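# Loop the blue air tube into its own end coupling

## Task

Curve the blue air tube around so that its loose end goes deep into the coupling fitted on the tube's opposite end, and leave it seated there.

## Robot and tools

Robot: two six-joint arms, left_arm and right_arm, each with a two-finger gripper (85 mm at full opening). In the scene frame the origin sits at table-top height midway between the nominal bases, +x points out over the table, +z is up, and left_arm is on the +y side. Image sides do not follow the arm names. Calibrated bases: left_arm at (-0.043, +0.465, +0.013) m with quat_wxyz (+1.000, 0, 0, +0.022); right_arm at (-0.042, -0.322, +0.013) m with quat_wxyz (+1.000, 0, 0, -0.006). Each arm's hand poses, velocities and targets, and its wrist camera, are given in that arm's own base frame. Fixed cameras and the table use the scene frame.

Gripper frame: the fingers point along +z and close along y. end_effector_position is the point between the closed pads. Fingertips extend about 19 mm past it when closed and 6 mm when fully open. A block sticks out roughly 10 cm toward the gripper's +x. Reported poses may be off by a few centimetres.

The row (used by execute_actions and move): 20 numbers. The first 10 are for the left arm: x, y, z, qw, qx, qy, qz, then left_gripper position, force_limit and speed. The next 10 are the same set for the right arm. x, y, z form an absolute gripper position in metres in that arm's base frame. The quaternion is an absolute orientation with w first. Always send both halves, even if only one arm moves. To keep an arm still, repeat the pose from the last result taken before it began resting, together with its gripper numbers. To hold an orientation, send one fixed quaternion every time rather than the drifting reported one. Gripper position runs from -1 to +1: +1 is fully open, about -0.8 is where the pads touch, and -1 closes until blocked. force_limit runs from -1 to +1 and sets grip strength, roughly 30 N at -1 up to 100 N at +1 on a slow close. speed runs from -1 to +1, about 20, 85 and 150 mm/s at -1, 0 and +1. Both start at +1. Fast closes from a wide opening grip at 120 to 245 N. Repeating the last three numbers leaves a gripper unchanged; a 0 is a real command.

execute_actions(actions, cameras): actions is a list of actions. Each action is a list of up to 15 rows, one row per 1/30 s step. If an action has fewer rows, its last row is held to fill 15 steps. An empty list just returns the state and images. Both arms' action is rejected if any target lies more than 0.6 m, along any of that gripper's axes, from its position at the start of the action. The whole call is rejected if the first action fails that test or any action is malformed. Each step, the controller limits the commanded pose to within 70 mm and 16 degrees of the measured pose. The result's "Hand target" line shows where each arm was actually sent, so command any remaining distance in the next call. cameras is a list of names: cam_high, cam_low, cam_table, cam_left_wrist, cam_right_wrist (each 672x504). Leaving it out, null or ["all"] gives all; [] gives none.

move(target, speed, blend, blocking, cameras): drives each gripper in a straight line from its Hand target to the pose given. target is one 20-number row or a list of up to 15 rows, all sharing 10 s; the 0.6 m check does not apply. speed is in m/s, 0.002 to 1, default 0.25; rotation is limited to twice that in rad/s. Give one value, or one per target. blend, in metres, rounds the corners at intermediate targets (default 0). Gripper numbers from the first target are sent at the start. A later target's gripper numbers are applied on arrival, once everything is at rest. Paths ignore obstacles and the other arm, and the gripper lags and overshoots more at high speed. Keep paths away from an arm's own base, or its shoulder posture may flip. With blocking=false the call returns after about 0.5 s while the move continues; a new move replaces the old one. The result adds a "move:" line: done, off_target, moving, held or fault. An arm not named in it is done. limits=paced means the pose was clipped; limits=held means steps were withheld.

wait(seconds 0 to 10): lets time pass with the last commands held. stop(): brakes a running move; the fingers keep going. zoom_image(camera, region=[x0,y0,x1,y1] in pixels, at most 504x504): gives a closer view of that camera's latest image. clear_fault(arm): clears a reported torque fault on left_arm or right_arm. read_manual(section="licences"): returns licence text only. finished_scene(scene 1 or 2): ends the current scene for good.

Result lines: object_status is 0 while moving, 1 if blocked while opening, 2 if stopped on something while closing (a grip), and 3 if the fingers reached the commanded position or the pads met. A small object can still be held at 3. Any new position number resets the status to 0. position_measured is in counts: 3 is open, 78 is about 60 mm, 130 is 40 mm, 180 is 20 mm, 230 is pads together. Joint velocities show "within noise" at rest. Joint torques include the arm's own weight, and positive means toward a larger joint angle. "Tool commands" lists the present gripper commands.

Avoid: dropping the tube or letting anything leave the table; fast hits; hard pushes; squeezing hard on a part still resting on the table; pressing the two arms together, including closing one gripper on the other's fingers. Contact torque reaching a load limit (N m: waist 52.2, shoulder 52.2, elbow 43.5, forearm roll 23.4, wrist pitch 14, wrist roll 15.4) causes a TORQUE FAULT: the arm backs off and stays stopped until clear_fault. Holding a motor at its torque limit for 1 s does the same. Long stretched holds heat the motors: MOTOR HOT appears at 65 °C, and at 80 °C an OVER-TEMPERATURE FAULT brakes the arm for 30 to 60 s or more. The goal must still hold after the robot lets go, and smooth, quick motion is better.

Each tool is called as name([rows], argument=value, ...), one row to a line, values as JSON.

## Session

execute_actions(actions=[])

Scene clock: 0.00 s.
left_arm: end_effector_position=(+0.2441, +0.3551, +0.3436) position_measured=3 object_status=3 end_effector_quat_wxyz=(-0.179, +0.790, +0.178, +0.559) | right_arm: end_effector_position=(+0.4705, -0.1677, +0.2231) position_measured=3 object_status=3 end_effector_quat_wxyz=(+0.272, +0.788, -0.191, +0.518)
Joint positions: left_arm=[1.428 0.217 -0.225 -2.067 -1.006 -0.319] | right_arm=[-0.022 -0.355 -0.359 -2.441 -1.246 -0.249]
Joint velocities: within noise
Joint torques (N m): no reading
Motor temperatures (°C): left_arm=[33 33 40 34 35 38] | right_arm=[30 30 36 32 32 31]
Hand target: left_arm +0.2441, +0.3551, +0.3436; -0.179, +0.790, +0.178, +0.559 | right_arm +0.4705, -0.1677, +0.2231; +0.272, +0.788, -0.191, +0.518
Tool commands: left_gripper/position=+1.0 left_gripper/force_limit=+1.0 left_gripper/speed=+1.0 right_gripper/position=+1.0 right_gripper/force_limit=+1.0 right_gripper/speed=+1.0

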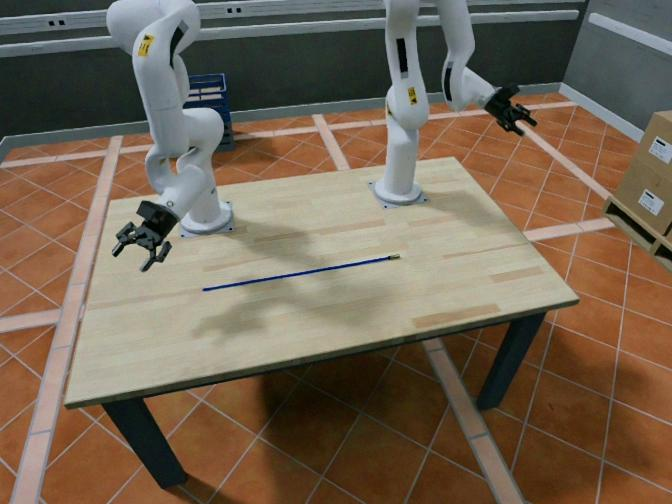

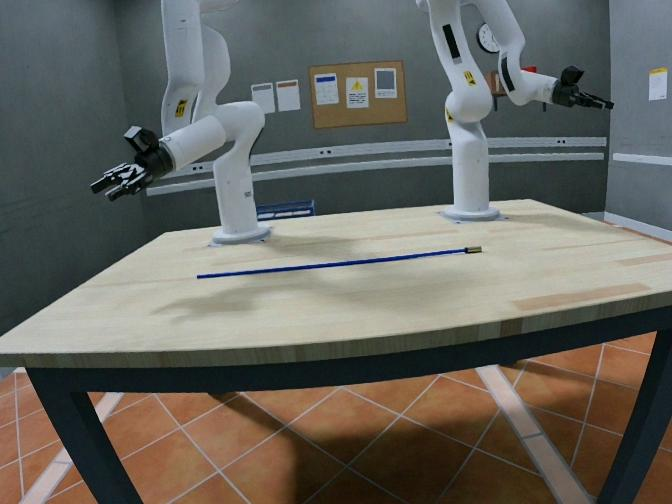

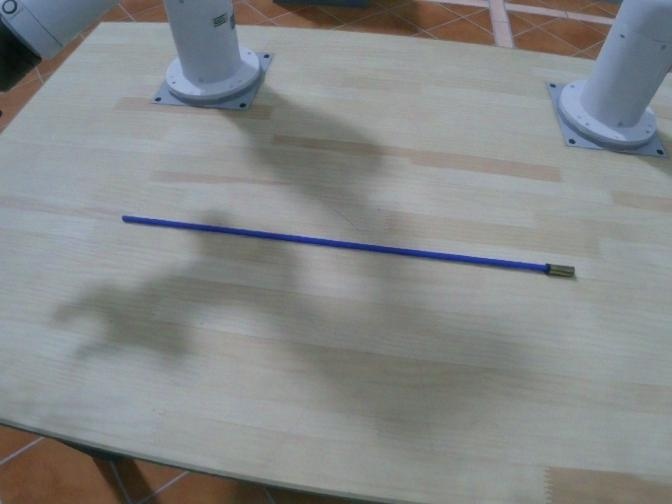

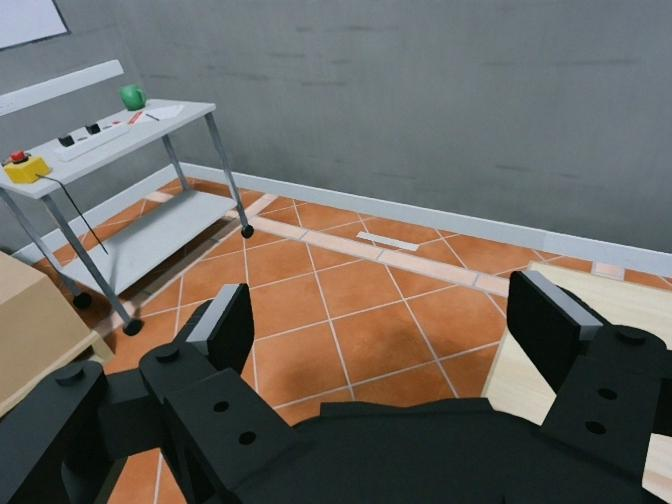

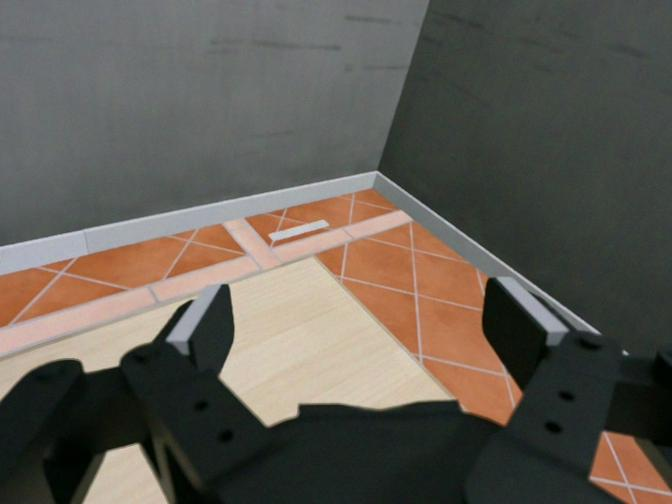

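move([
  [0.36,-0.17,0.27,0.0, 0.690, -0.724, 0, 1,1,1, 0.345,0.05,0.27,0,0.705,0.709,0,1,1,1],
  [0.379,-0.172,0.06,-0.1563,0.6751,-0.7053,-0.1496, -0.2,-1,-0.5, 0.386,0.058,0.06,0.0620,0.7002,0.7086,-0.0613,-0.2,-1,-0.5],
], speed=[0.35,0.2], blend=0.04)

zoom_image(camera="cam_table", region=[60, 140, 360, 340])

Scene clock: 7.13 s.
left_arm: end_effector_position=(+0.3790, -0.1720, +0.0600) position_measured=154 object_status=0 end_effector_quat_wxyz=(-0.156, +0.675, -0.705, -0.150) | right_arm: end_effector_position=(+0.3860, +0.0580, +0.0600) position_measured=154 object_status=0 end_effector_quat_wxyz=(+0.062, +0.700, +0.709, -0.061)
Joint positions: left_arm=[-0.643 -0.635 -0.847 0.688 -0.581 -2.819] | right_arm=[0.26 -0.484 -0.648 -3.834 0.267 -0.644]
Joint velocities: within noise
Joint torques (N m): left_arm=[-3.42 25.48 -12.88 3.86 -3.41 -0.64] | right_arm=[11.18 36.13 -12.96 -2.22 -1.74 1.29]
Motor temperatures (°C): left_arm=[33 33 40 34 35 38] | right_arm=[30 30 36 32 33 31]
Hand target: left_arm +0.3790, -0.1720, +0.0600; -0.156, +0.675, -0.705, -0.150 | right_arm +0.3860, +0.0580, +0.0600; +0.062, +0.700, +0.709, -0.061
Off the commanded pose: left_arm 0.000 m, 0 deg | right_arm 0.000 m, 0 deg.
move: done

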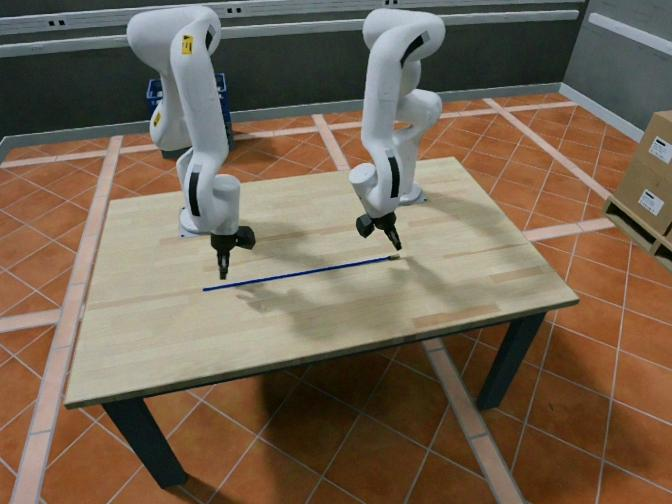

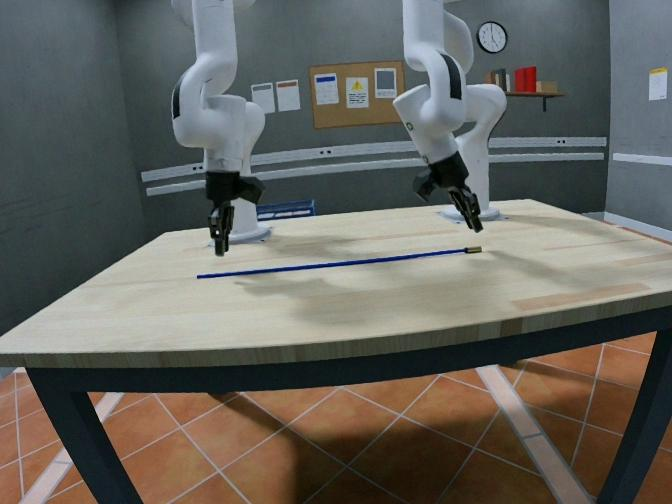

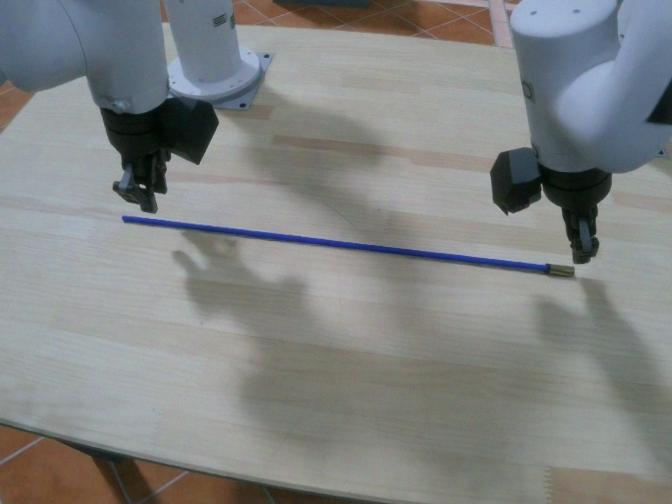

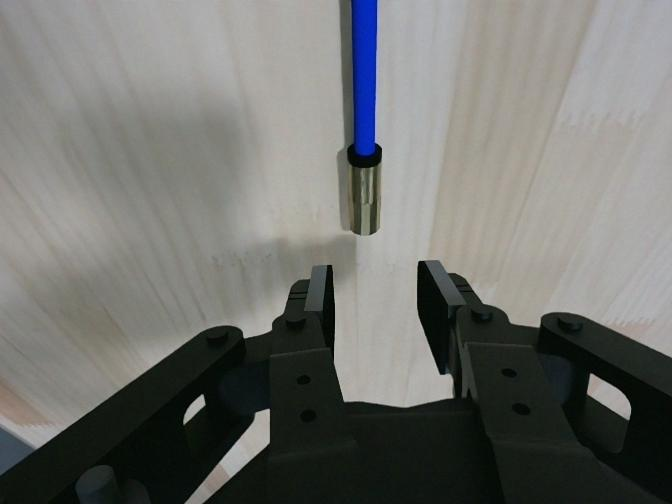

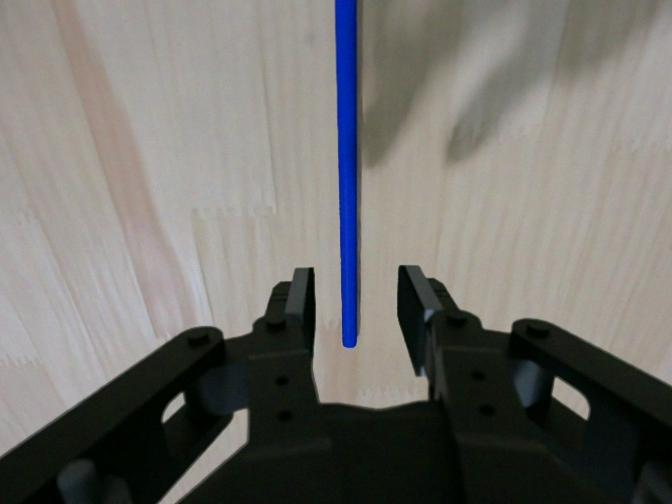

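Scaled by 1.680 from the camera's 672x504 image, which has a finer 960x720 frame.

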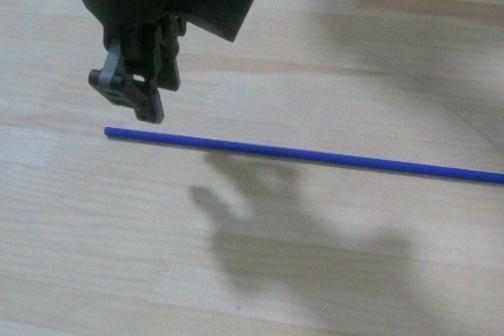

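move([
  [0.378,-0.173,0.03,-0.1563,0.6751,-0.7053,-0.1496, -0.2,-1,-0.5, 0.3854,0.057,0.03,0.0620,0.7002,0.7086,-0.0613,-0.2,-1,-0.5],
  [0.378,-0.173,0.0115,-0.1563,0.6751,-0.7053,-0.1496, -0.2,-1,-0.5, 0.3854,0.057,0.0085,0.0620,0.7002,0.7086,-0.0613,-0.2,-1,-0.5],
], speed=[0.1,0.04])

zoom_image(camera="cam_low", region=[410, 150, 530, 270])

zoom_image(camera="cam_low", region=[170, 180, 290, 300])

Scene clock: 9.23 s.
left_arm: end_effector_position=(+0.3780, -0.1730, +0.0115) position_measured=154 object_status=3 end_effector_quat_wxyz=(-0.156, +0.675, -0.705, -0.150) | right_arm: end_effector_position=(+0.3854, +0.0570, +0.0085) position_measured=154 object_status=3 end_effector_quat_wxyz=(+0.062, +0.700, +0.709, -0.061)
Joint positions: left_arm=[-0.646 -0.751 -0.875 0.783 -0.516 -2.934] | right_arm=[0.258 -0.625 -0.672 -4.221 0.192 -0.249]
Joint velocities: within noise
Joint torques (N m): left_arm=[-3.22 27.94 -14.06 4.1 1.63 -0.71] | right_arm=[10.86 23.42 -7.24 -3.04 -1.83 1.19]
Motor temperatures (°C): left_arm=[33 33 40 34 35 38] | right_arm=[30 30 36 32 33 31]
Hand target: left_arm +0.3780, -0.1730, +0.0115; -0.156, +0.675, -0.705, -0.150 | right_arm +0.3854, +0.0570, +0.0085; +0.062, +0.700, +0.709, -0.061
Off the commanded pose: left_arm 0.000 m, 0 deg | right_arm 0.000 m, 0 deg.
move: done

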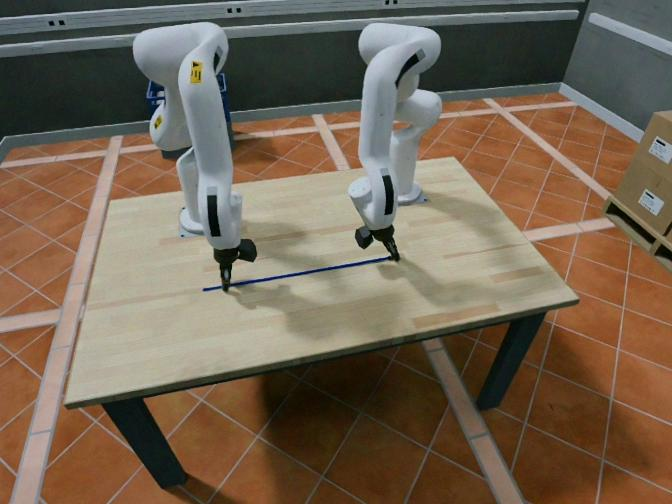

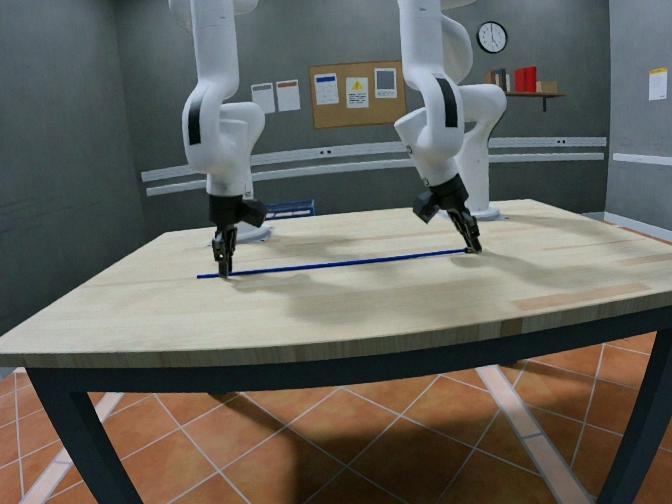

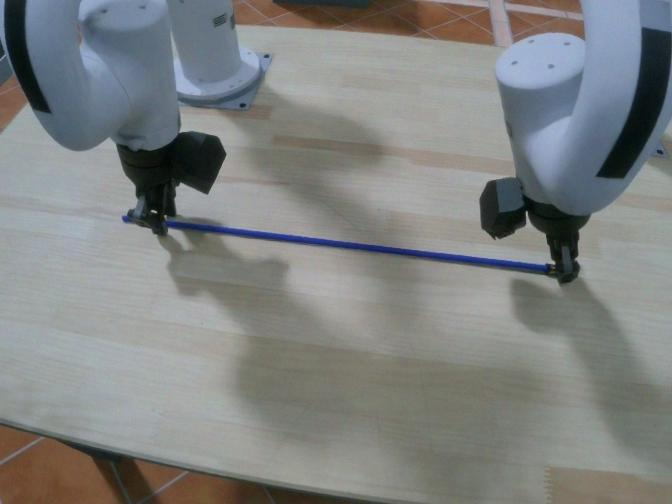

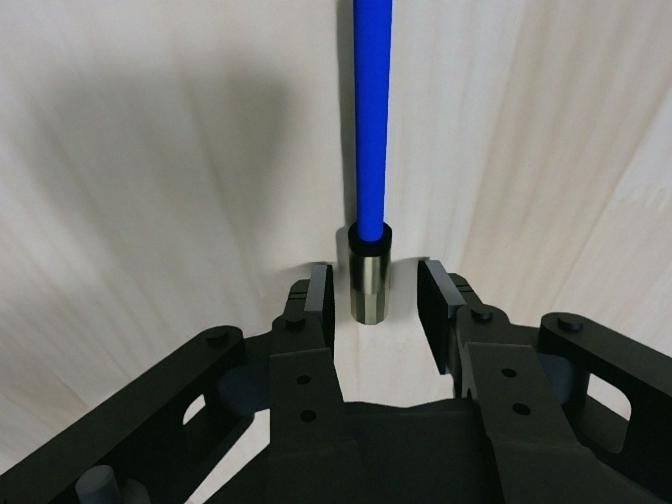

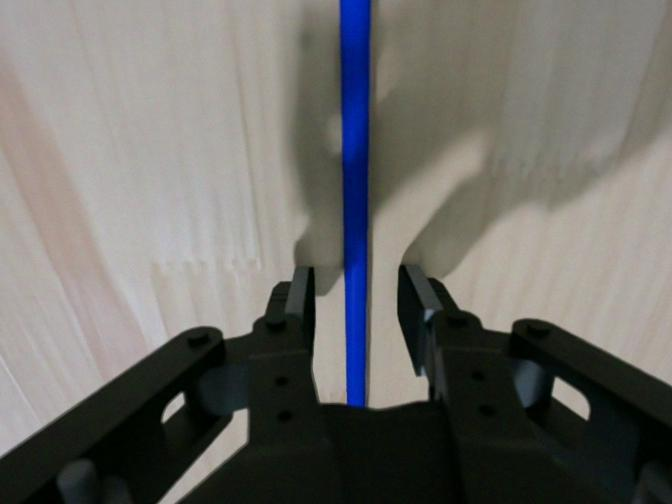

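Scaled by 4.200 from the camera's 672x504 image, which has a finer 960x720 frame.

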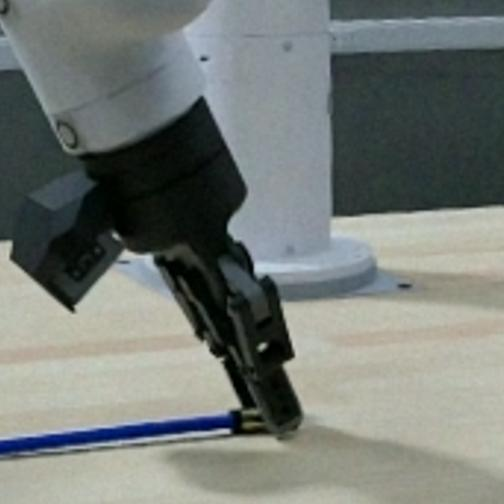

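Scaled by 4.200 from the camera's 672x504 image, which has a finer 960x720 frame.

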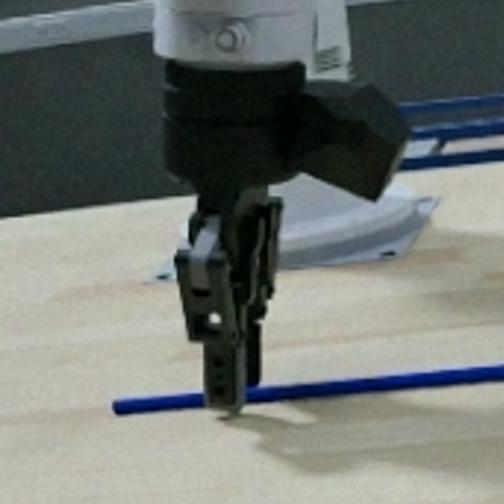

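move(target=[0.378,-0.173,0.0115,-0.1563,0.6751,-0.7053,-0.1496, -1,-1,-1, 0.3854,0.057,0.0085,0.0620,0.7002,0.7086,-0.0613,-1,-1,-1], speed=0.04, cameras=["cam_low","cam_left_wrist","cam_right_wrist"])

wait(seconds=0.7, cameras=["cam_low","cam_left_wrist","cam_right_wrist"])

Scene clock: 10.77 s.
left_arm: end_effector_position=(+0.3780, -0.1730, +0.0115) position_measured=196 object_status=2 end_effector_quat_wxyz=(-0.156, +0.675, -0.705, -0.150) | right_arm: end_effector_position=(+0.3854, +0.0570, +0.0085) position_measured=212 object_status=0 end_effector_quat_wxyz=(+0.062, +0.700, +0.709, -0.061)
Joint positions: left_arm=[-0.646 -0.751 -0.875 0.783 -0.516 -2.934] | right_arm=[0.258 -0.625 -0.672 -4.226 0.192 -0.244]
Joint velocities: within noise
Joint torques (N m): left_arm=[-2.49 29.22 -11.53 3.93 1.39 -0.77] | right_arm=[11.79 42.78 -8.51 -2.33 -1.58 1.36]
Motor temperatures (°C): left_arm=[33 33 40 34 35 38] | right_arm=[30 30 36 32 33 31]
Hand target: left_arm +0.3780, -0.1730, +0.0115; -0.156, +0.675, -0.705, -0.150 | right_arm +0.3854, +0.0570, +0.0085; +0.062, +0.700, +0.709, -0.061
Off the commanded pose: left_arm 0.000 m, 0 deg | right_arm 0.000 m, 0 deg.
move: done
Images, in order (width x height): cam_low 672x504, cam_left_wrist 672x504, cam_right_wrist 672x504.

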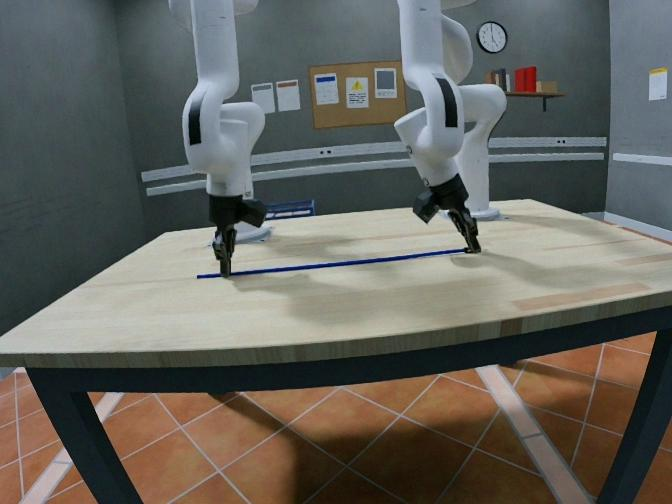

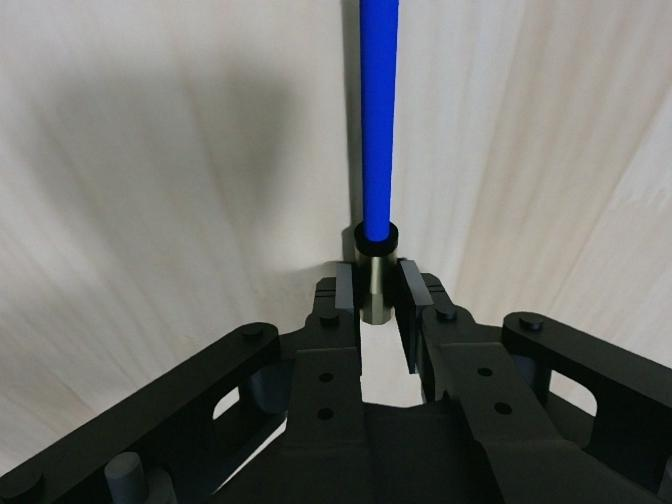

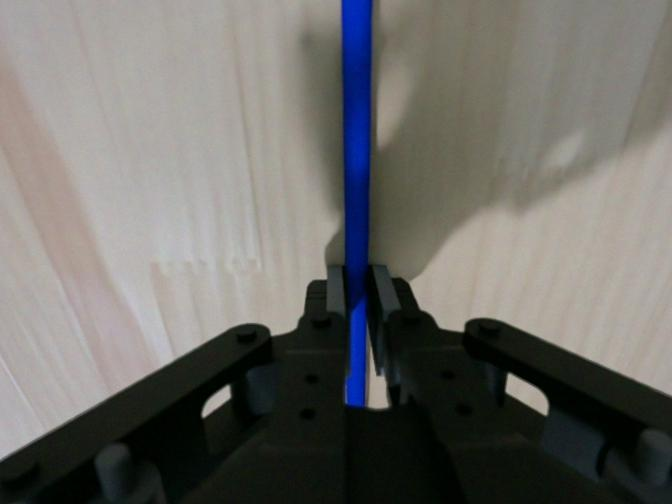

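Scene clock: 11.47 s.
left_arm: end_effector_position=(+0.3780, -0.1730, +0.0115) position_measured=196 object_status=2 end_effector_quat_wxyz=(-0.156, +0.675, -0.705, -0.150) | right_arm: end_effector_position=(+0.3854, +0.0570, +0.0085) position_measured=212 object_status=2 end_effector_quat_wxyz=(+0.062, +0.700, +0.709, -0.061)
Joint positions: left_arm=[-0.646 -0.751 -0.875 0.783 -0.516 -2.934] | right_arm=[0.258 -0.625 -0.672 -4.226 0.192 -0.244]
Joint velocities: within noise
Joint torques (N m): left_arm=[-4.96 30.04 -10.21 3.81 1.09 -0.84] | right_arm=[10.18 48.27 -9.47 -1.46 -1.58 1.23]
Motor temperatures (°C): left_arm=[33 33 40 34 35 38] | right_arm=[30 30 36 32 33 31]
Hand target: left_arm +0.3780, -0.1730, +0.0115; -0.156, +0.675, -0.705, -0.150 | right_arm +0.3854, +0.0570, +0.0085; +0.062, +0.700, +0.709, -0.061
Tool commands: left_gripper/position=-1.0 left_gripper/force_limit=-1.0 left_gripper/speed=-1.0 right_gripper/position=-1.0 right_gripper/force_limit=-1.0 right_gripper/speed=-1.0
Off the commanded pose: left_arm 0.000 m, 0 deg | right_arm 0.000 m, 0 deg.
wait: 0.70 s; at rest by 0.17 s
Images, in order (width x height): cam_low 672x504, cam_left_wrist 672x504, cam_right_wrist 672x504.

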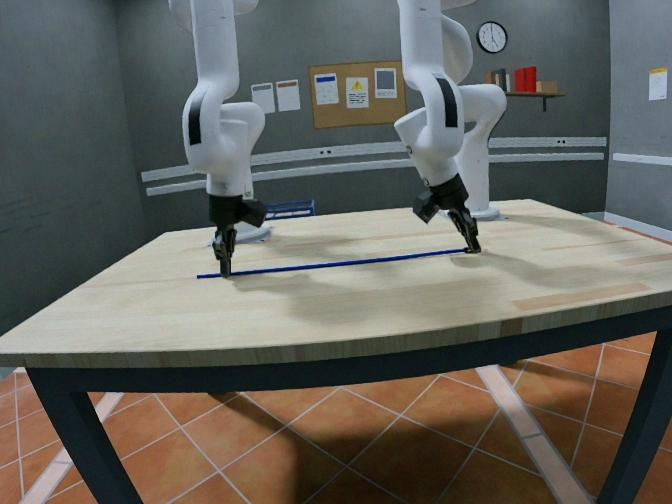

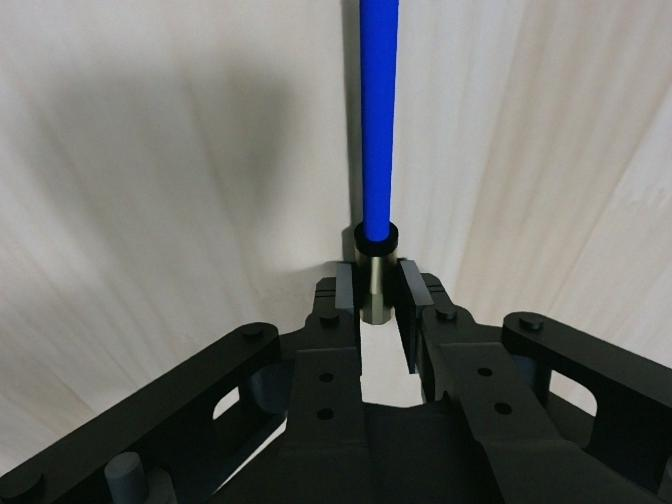

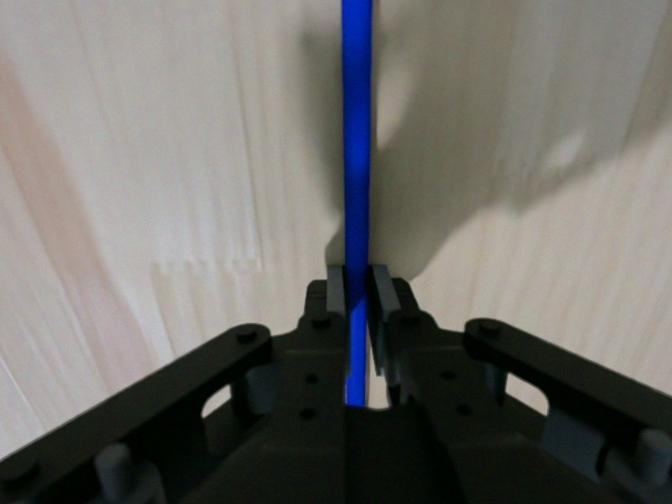

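move([
  [0.378,-0.173,0.1045,-0.1563,0.6751,-0.7053,-0.1496, -1,-1,-1, 0.3854,0.057,0.1045,0.0620,0.7002,0.7086,-0.0613,-1,-1,-1],
  [0.378,-0.173,0.1045,-0.1563,0.6751,-0.7053,-0.1496, -0.98,0,-1, 0.3854,0.057,0.1045,0.0620,0.7002,0.7086,-0.0613,-0.98,0,-1],
], speed=0.1, cameras=["cam_low"])

move([
  [0.4198,-0.1561,0.1045,-0.1799,0.5424,-0.8118,-0.1202,-0.98,0,-1,0.4259,0.0870,0.1045,0.0717,0.5664,0.8195,-0.0496,-0.98,0,-1],
  [0.4547,-0.1707,0.1045,-0.1981,0.3933,-0.8936,-0.0872,-0.98,0,-1,0.4627,0.1074,0.1045,0.0793,0.4155,0.9054,-0.0364,-0.98,0,-1],
  [0.4839,-0.1945,0.1045,-0.2102,0.2321,-0.9483,-0.0514,-0.98,0,-1,0.4936,0.1374,0.1045,0.0844,0.2519,0.9638,-0.0221,-0.98,0,-1],
  [0.5053,-0.2257,0.1045,-0.2159,0.0639,-0.9742,-0.0142,-0.98,0,-1,0.5165,0.1756,0.1045,0.0869,0.0808,0.9929,-0.0071,-0.98,0,-1],
  [0.5175,-0.2621,0.1045,-0.2151,-0.1063,-0.9705,0.0236,-0.98,0,-1,0.5297,0.2194,0.1045,0.0868,-0.0928,0.9918,0.0081,-0.98,0,-1],
  [0.5197,-0.3011,0.1045,-0.2077,-0.2732,-0.9372,0.0605,-0.98,0,-1,0.5325,0.2658,0.1045,0.0841,-0.2637,0.9606,0.0231,-0.98,0,-1],
  [0.5146,-0.3403,0.1045,-0.1941,-0.4318,-0.8756,0.0957,-0.98,0,-1,0.5275,0.3124,0.1048,0.0788,-0.4266,0.9003,0.0373,-0.98,0,-1],
  [0.5070,-0.3635,0.1045,-0.1799,-0.5424,-0.8118,0.1202,-0.98,0,-1,0.5206,0.3383,0.1051,0.0733,-0.5403,0.8369,0.0473,-0.98,0,-1],
  [0.5057,-0.3596,0.1045,-0.1496,-0.7053,-0.6751,0.1563,-0.98,0,-1,0.5181,0.3351,0.1055,0.0613,-0.7087,0.7001,0.0620,-0.98,0,-1],
], speed=0.2, blend=0.008)

zoom_image(camera="cam_low", region=[340, 205, 430, 260])

zoom_image(camera="cam_table", region=[330, 260, 470, 340])

zoom_image(camera="cam_left_wrist", region=[300, 200, 450, 420])

Scene clock: 14.33 s.
left_arm: end_effector_position=(+0.3780, -0.1730, +0.1045) position_measured=200 object_status=0 end_effector_quat_wxyz=(-0.156, +0.675, -0.705, -0.150) | right_arm: end_effector_position=(+0.3854, +0.0570, +0.1045) position_measured=216 object_status=0 end_effector_quat_wxyz=(+0.062, +0.700, +0.709, -0.061)
Joint positions: left_arm=[-0.646 -0.532 -0.834 0.61 -0.653 -2.727] | right_arm=[0.258 -0.366 -0.637 -3.647 0.356 -0.843]
Joint velocities: within noise
Joint torques (N m): left_arm=[6.31 40.91 -6.86 -2.06 -3.92 1.02] | right_arm=[-11.76 42.44 -23.94 2.52 2.49 -1.56]
Motor temperatures (°C): left_arm=[33 33 40 34 35 38] | right_arm=[30 30 36 32 33 31]
Hand target: left_arm +0.3780, -0.1730, +0.1045; -0.156, +0.675, -0.705, -0.150 | right_arm +0.3854, +0.0570, +0.1045; +0.062, +0.700, +0.709, -0.061
Off the commanded pose: left_arm 0.000 m, 0 deg | right_arm 0.000 m, 0 deg.
move: done
Images, in order (width x height): cam_low 672x504.

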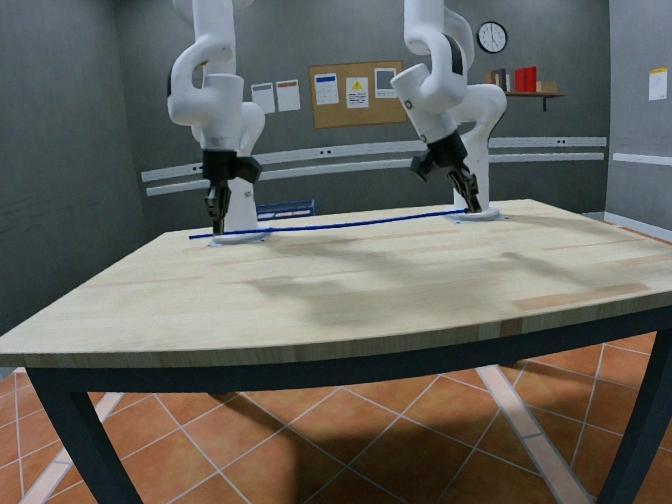

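Scene clock: 22.80 s.
left_arm: end_effector_position=(+0.5057, -0.3596, +0.1045) position_measured=200 object_status=2 end_effector_quat_wxyz=(+0.150, +0.705, +0.675, -0.156) | right_arm: end_effector_position=(+0.5181, +0.3351, +0.1055) position_measured=216 object_status=2 end_effector_quat_wxyz=(-0.061, +0.709, -0.700, -0.062)
Joint positions: left_arm=[-0.457 -0.706 -1.142 2.105 0.466 -1.035] | right_arm=[0.51 -0.716 -1.224 -2.783 0.449 -4.533]
Joint velocities: within noise
Joint torques (N m): left_arm=[4.09 33.08 -18.61 -2.74 3.26 1.03] | right_arm=[-12.97 33.38 -26.33 3.48 2.43 -1.91]
Motor temperatures (°C): left_arm=[33 33 41 34 35 38] | right_arm=[30 30 36 32 33 31]
Hand target: left_arm +0.5057, -0.3596, +0.1045; +0.150, +0.705, +0.675, -0.156 | right_arm +0.5181, +0.3351, +0.1055; -0.061, +0.709, -0.700, -0.062
Off the commanded pose: left_arm 0.000 m, 0 deg | right_arm 0.000 m, 0 deg.
move: done

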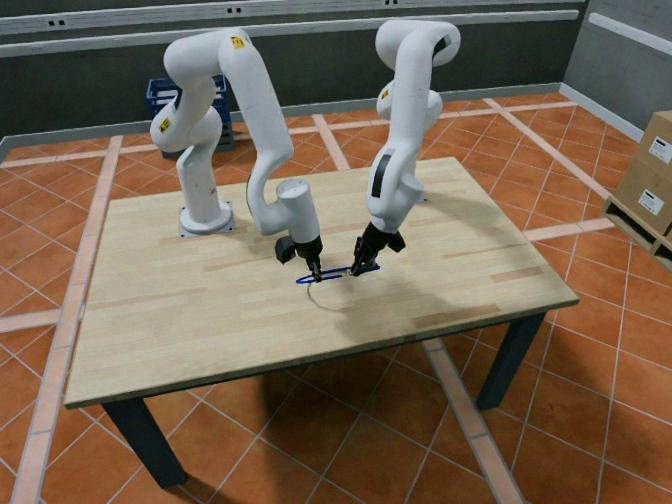

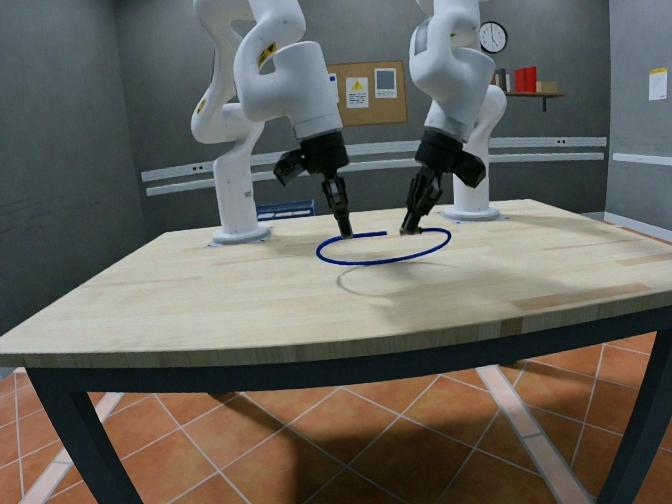

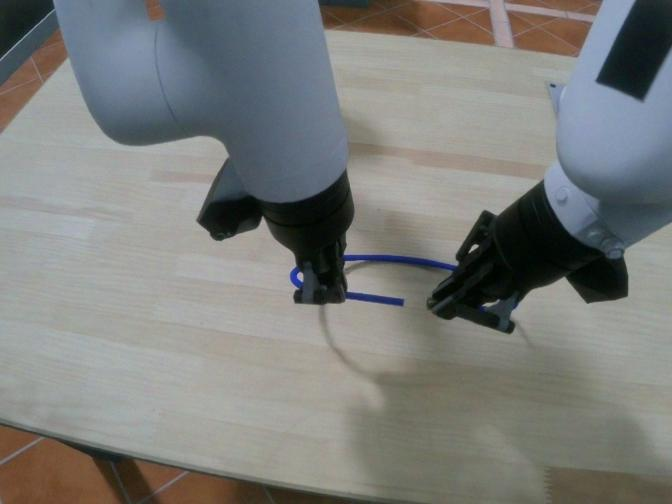

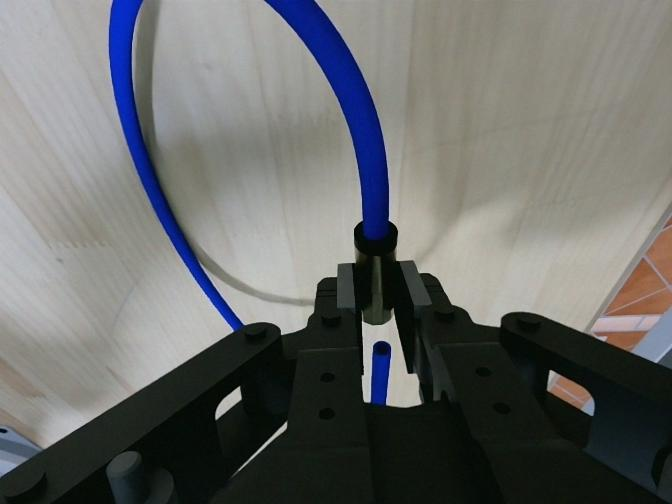

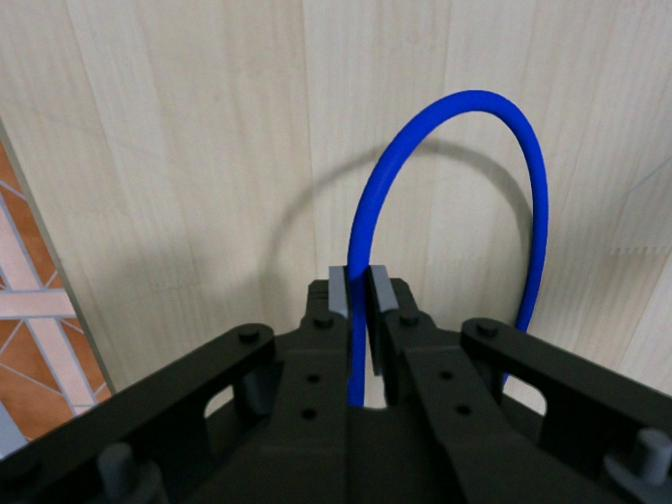

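Scaled by 5.600 from the camera's 672x504 image, which has a finer 960x720 frame.

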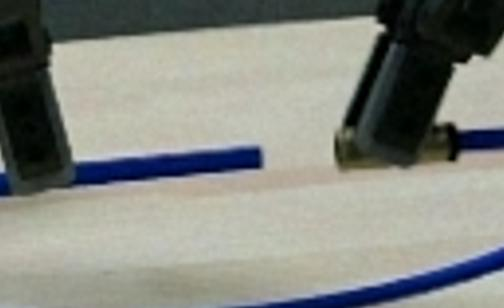

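Scaled by 3.600 from the camera's 672x504 image, which has a finer 960x720 frame.

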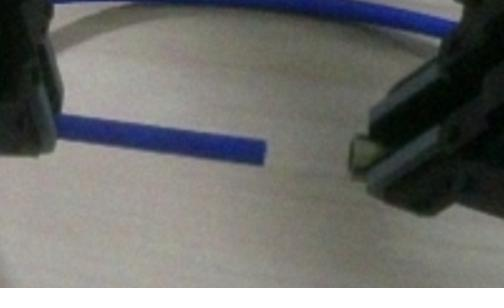

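Scaled by 2.291 from the camera's 672x504 image, which has a finer 960x720 frame.

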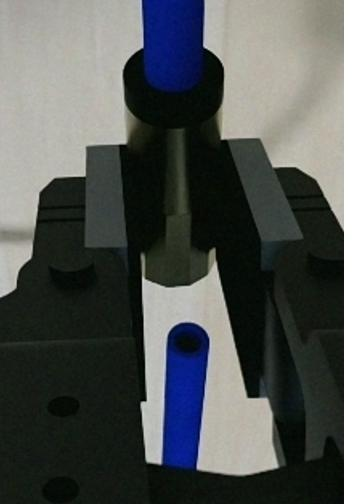

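move(target=[0.5057,-0.3596,0.1045,-0.1496,-0.7053,-0.6751,0.1563,-0.98,0,-1,0.5161,0.3586,0.1057,0.0613,-0.7087,0.7001,0.0620,-0.98,0,-1], speed=0.06)

zoom_image(camera="cam_low", region=[340, 205, 430, 260])

zoom_image(camera="cam_table", region=[360, 260, 460, 340])

zoom_image(camera="cam_left_wrist", region=[300, 200, 450, 420])

Scene clock: 24.07 s.
left_arm: end_effector_position=(+0.5057, -0.3596, +0.1045) position_measured=200 object_status=2 end_effector_quat_wxyz=(+0.150, +0.705, +0.675, -0.156) | right_arm: end_effector_position=(+0.5161, +0.3586, +0.1057) position_measured=216 object_status=2 end_effector_quat_wxyz=(-0.061, +0.709, -0.700, -0.062)
Joint positions: left_arm=[-0.457 -0.706 -1.142 2.104 0.466 -1.035] | right_arm=[0.546 -0.735 -1.259 -2.796 0.457 -4.484]
Joint velocities: within noise
Joint torques (N m): left_arm=[5.5 34.18 -12.62 -2.51 2.88 0.88] | right_arm=[10.67 33.05 -28.43 -3.21 2.36 1.23]
Motor temperatures (°C): left_arm=[33 33 41 34 35 38] | right_arm=[30 30 37 32 33 31]
Hand target: left_arm +0.5057, -0.3596, +0.1045; +0.150, +0.705, +0.675, -0.156 | right_arm +0.5161, +0.3586, +0.1057; -0.061, +0.709, -0.700, -0.062
Off the commanded pose: left_arm 0.000 m, 0 deg | right_arm 0.000 m, 0 deg.
move: done

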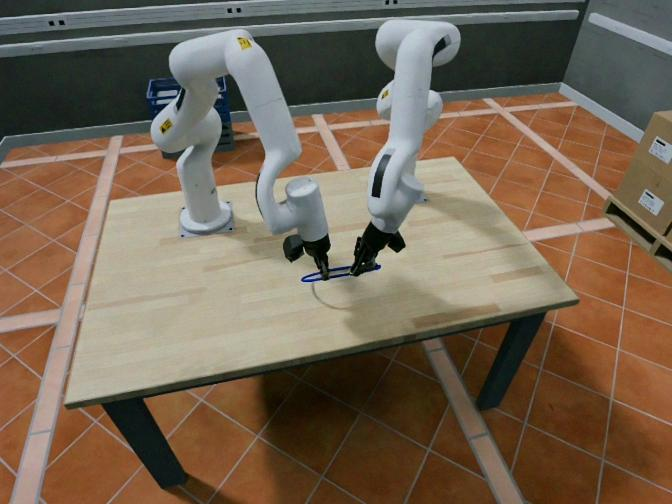

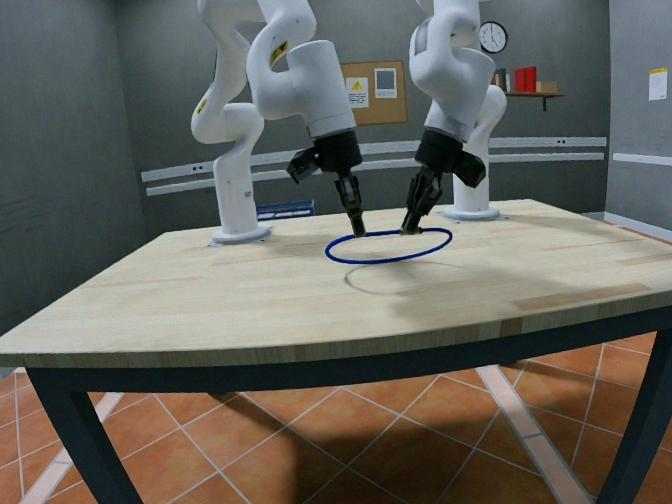

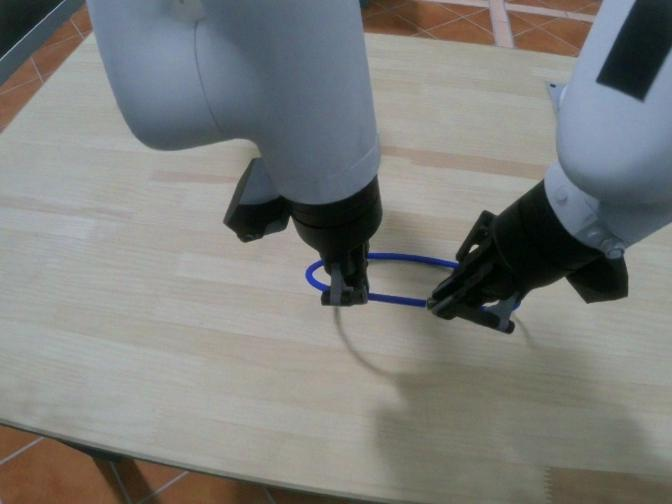

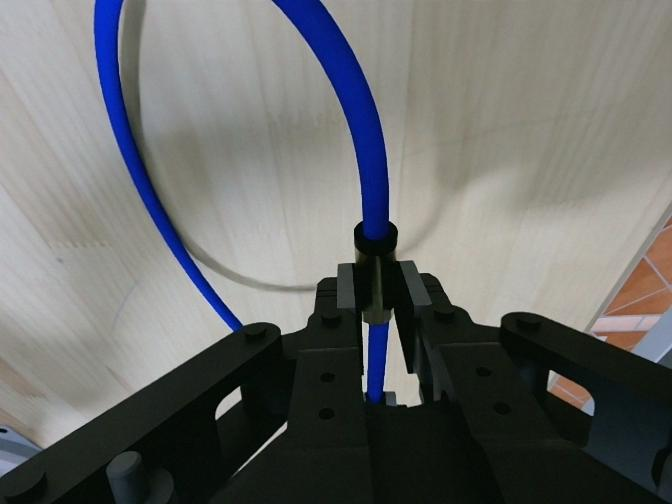

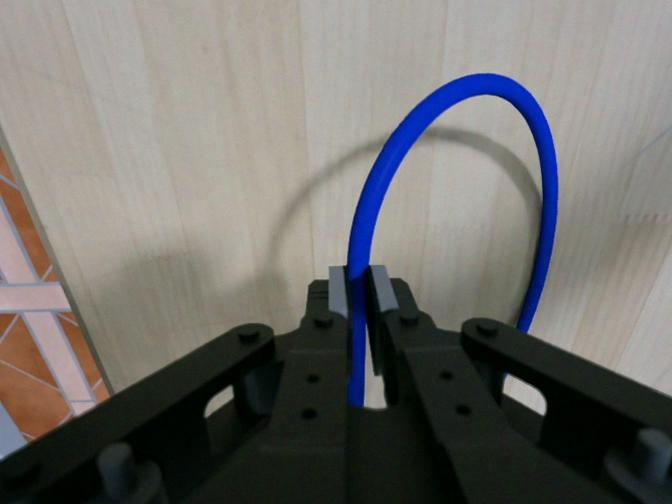

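Scaled by 5.600 from the camera's 672x504 image, which has a finer 960x720 frame.

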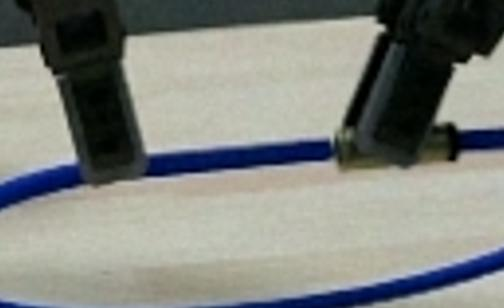

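Scaled by 5.040 from the camera's 672x504 image, which has a finer 960x720 frame.

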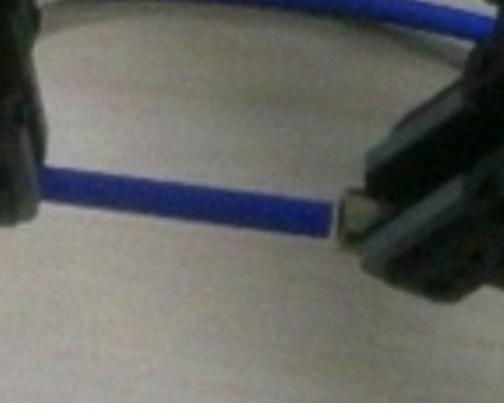

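Scaled by 2.291 from the camera's 672x504 image, which has a finer 960x720 frame.

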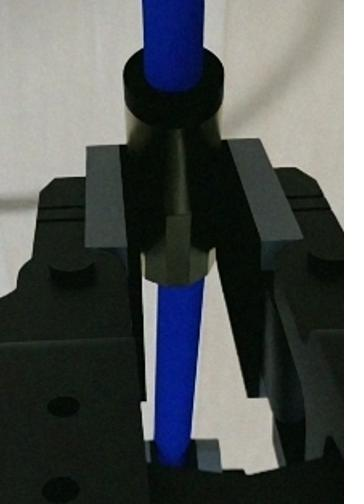

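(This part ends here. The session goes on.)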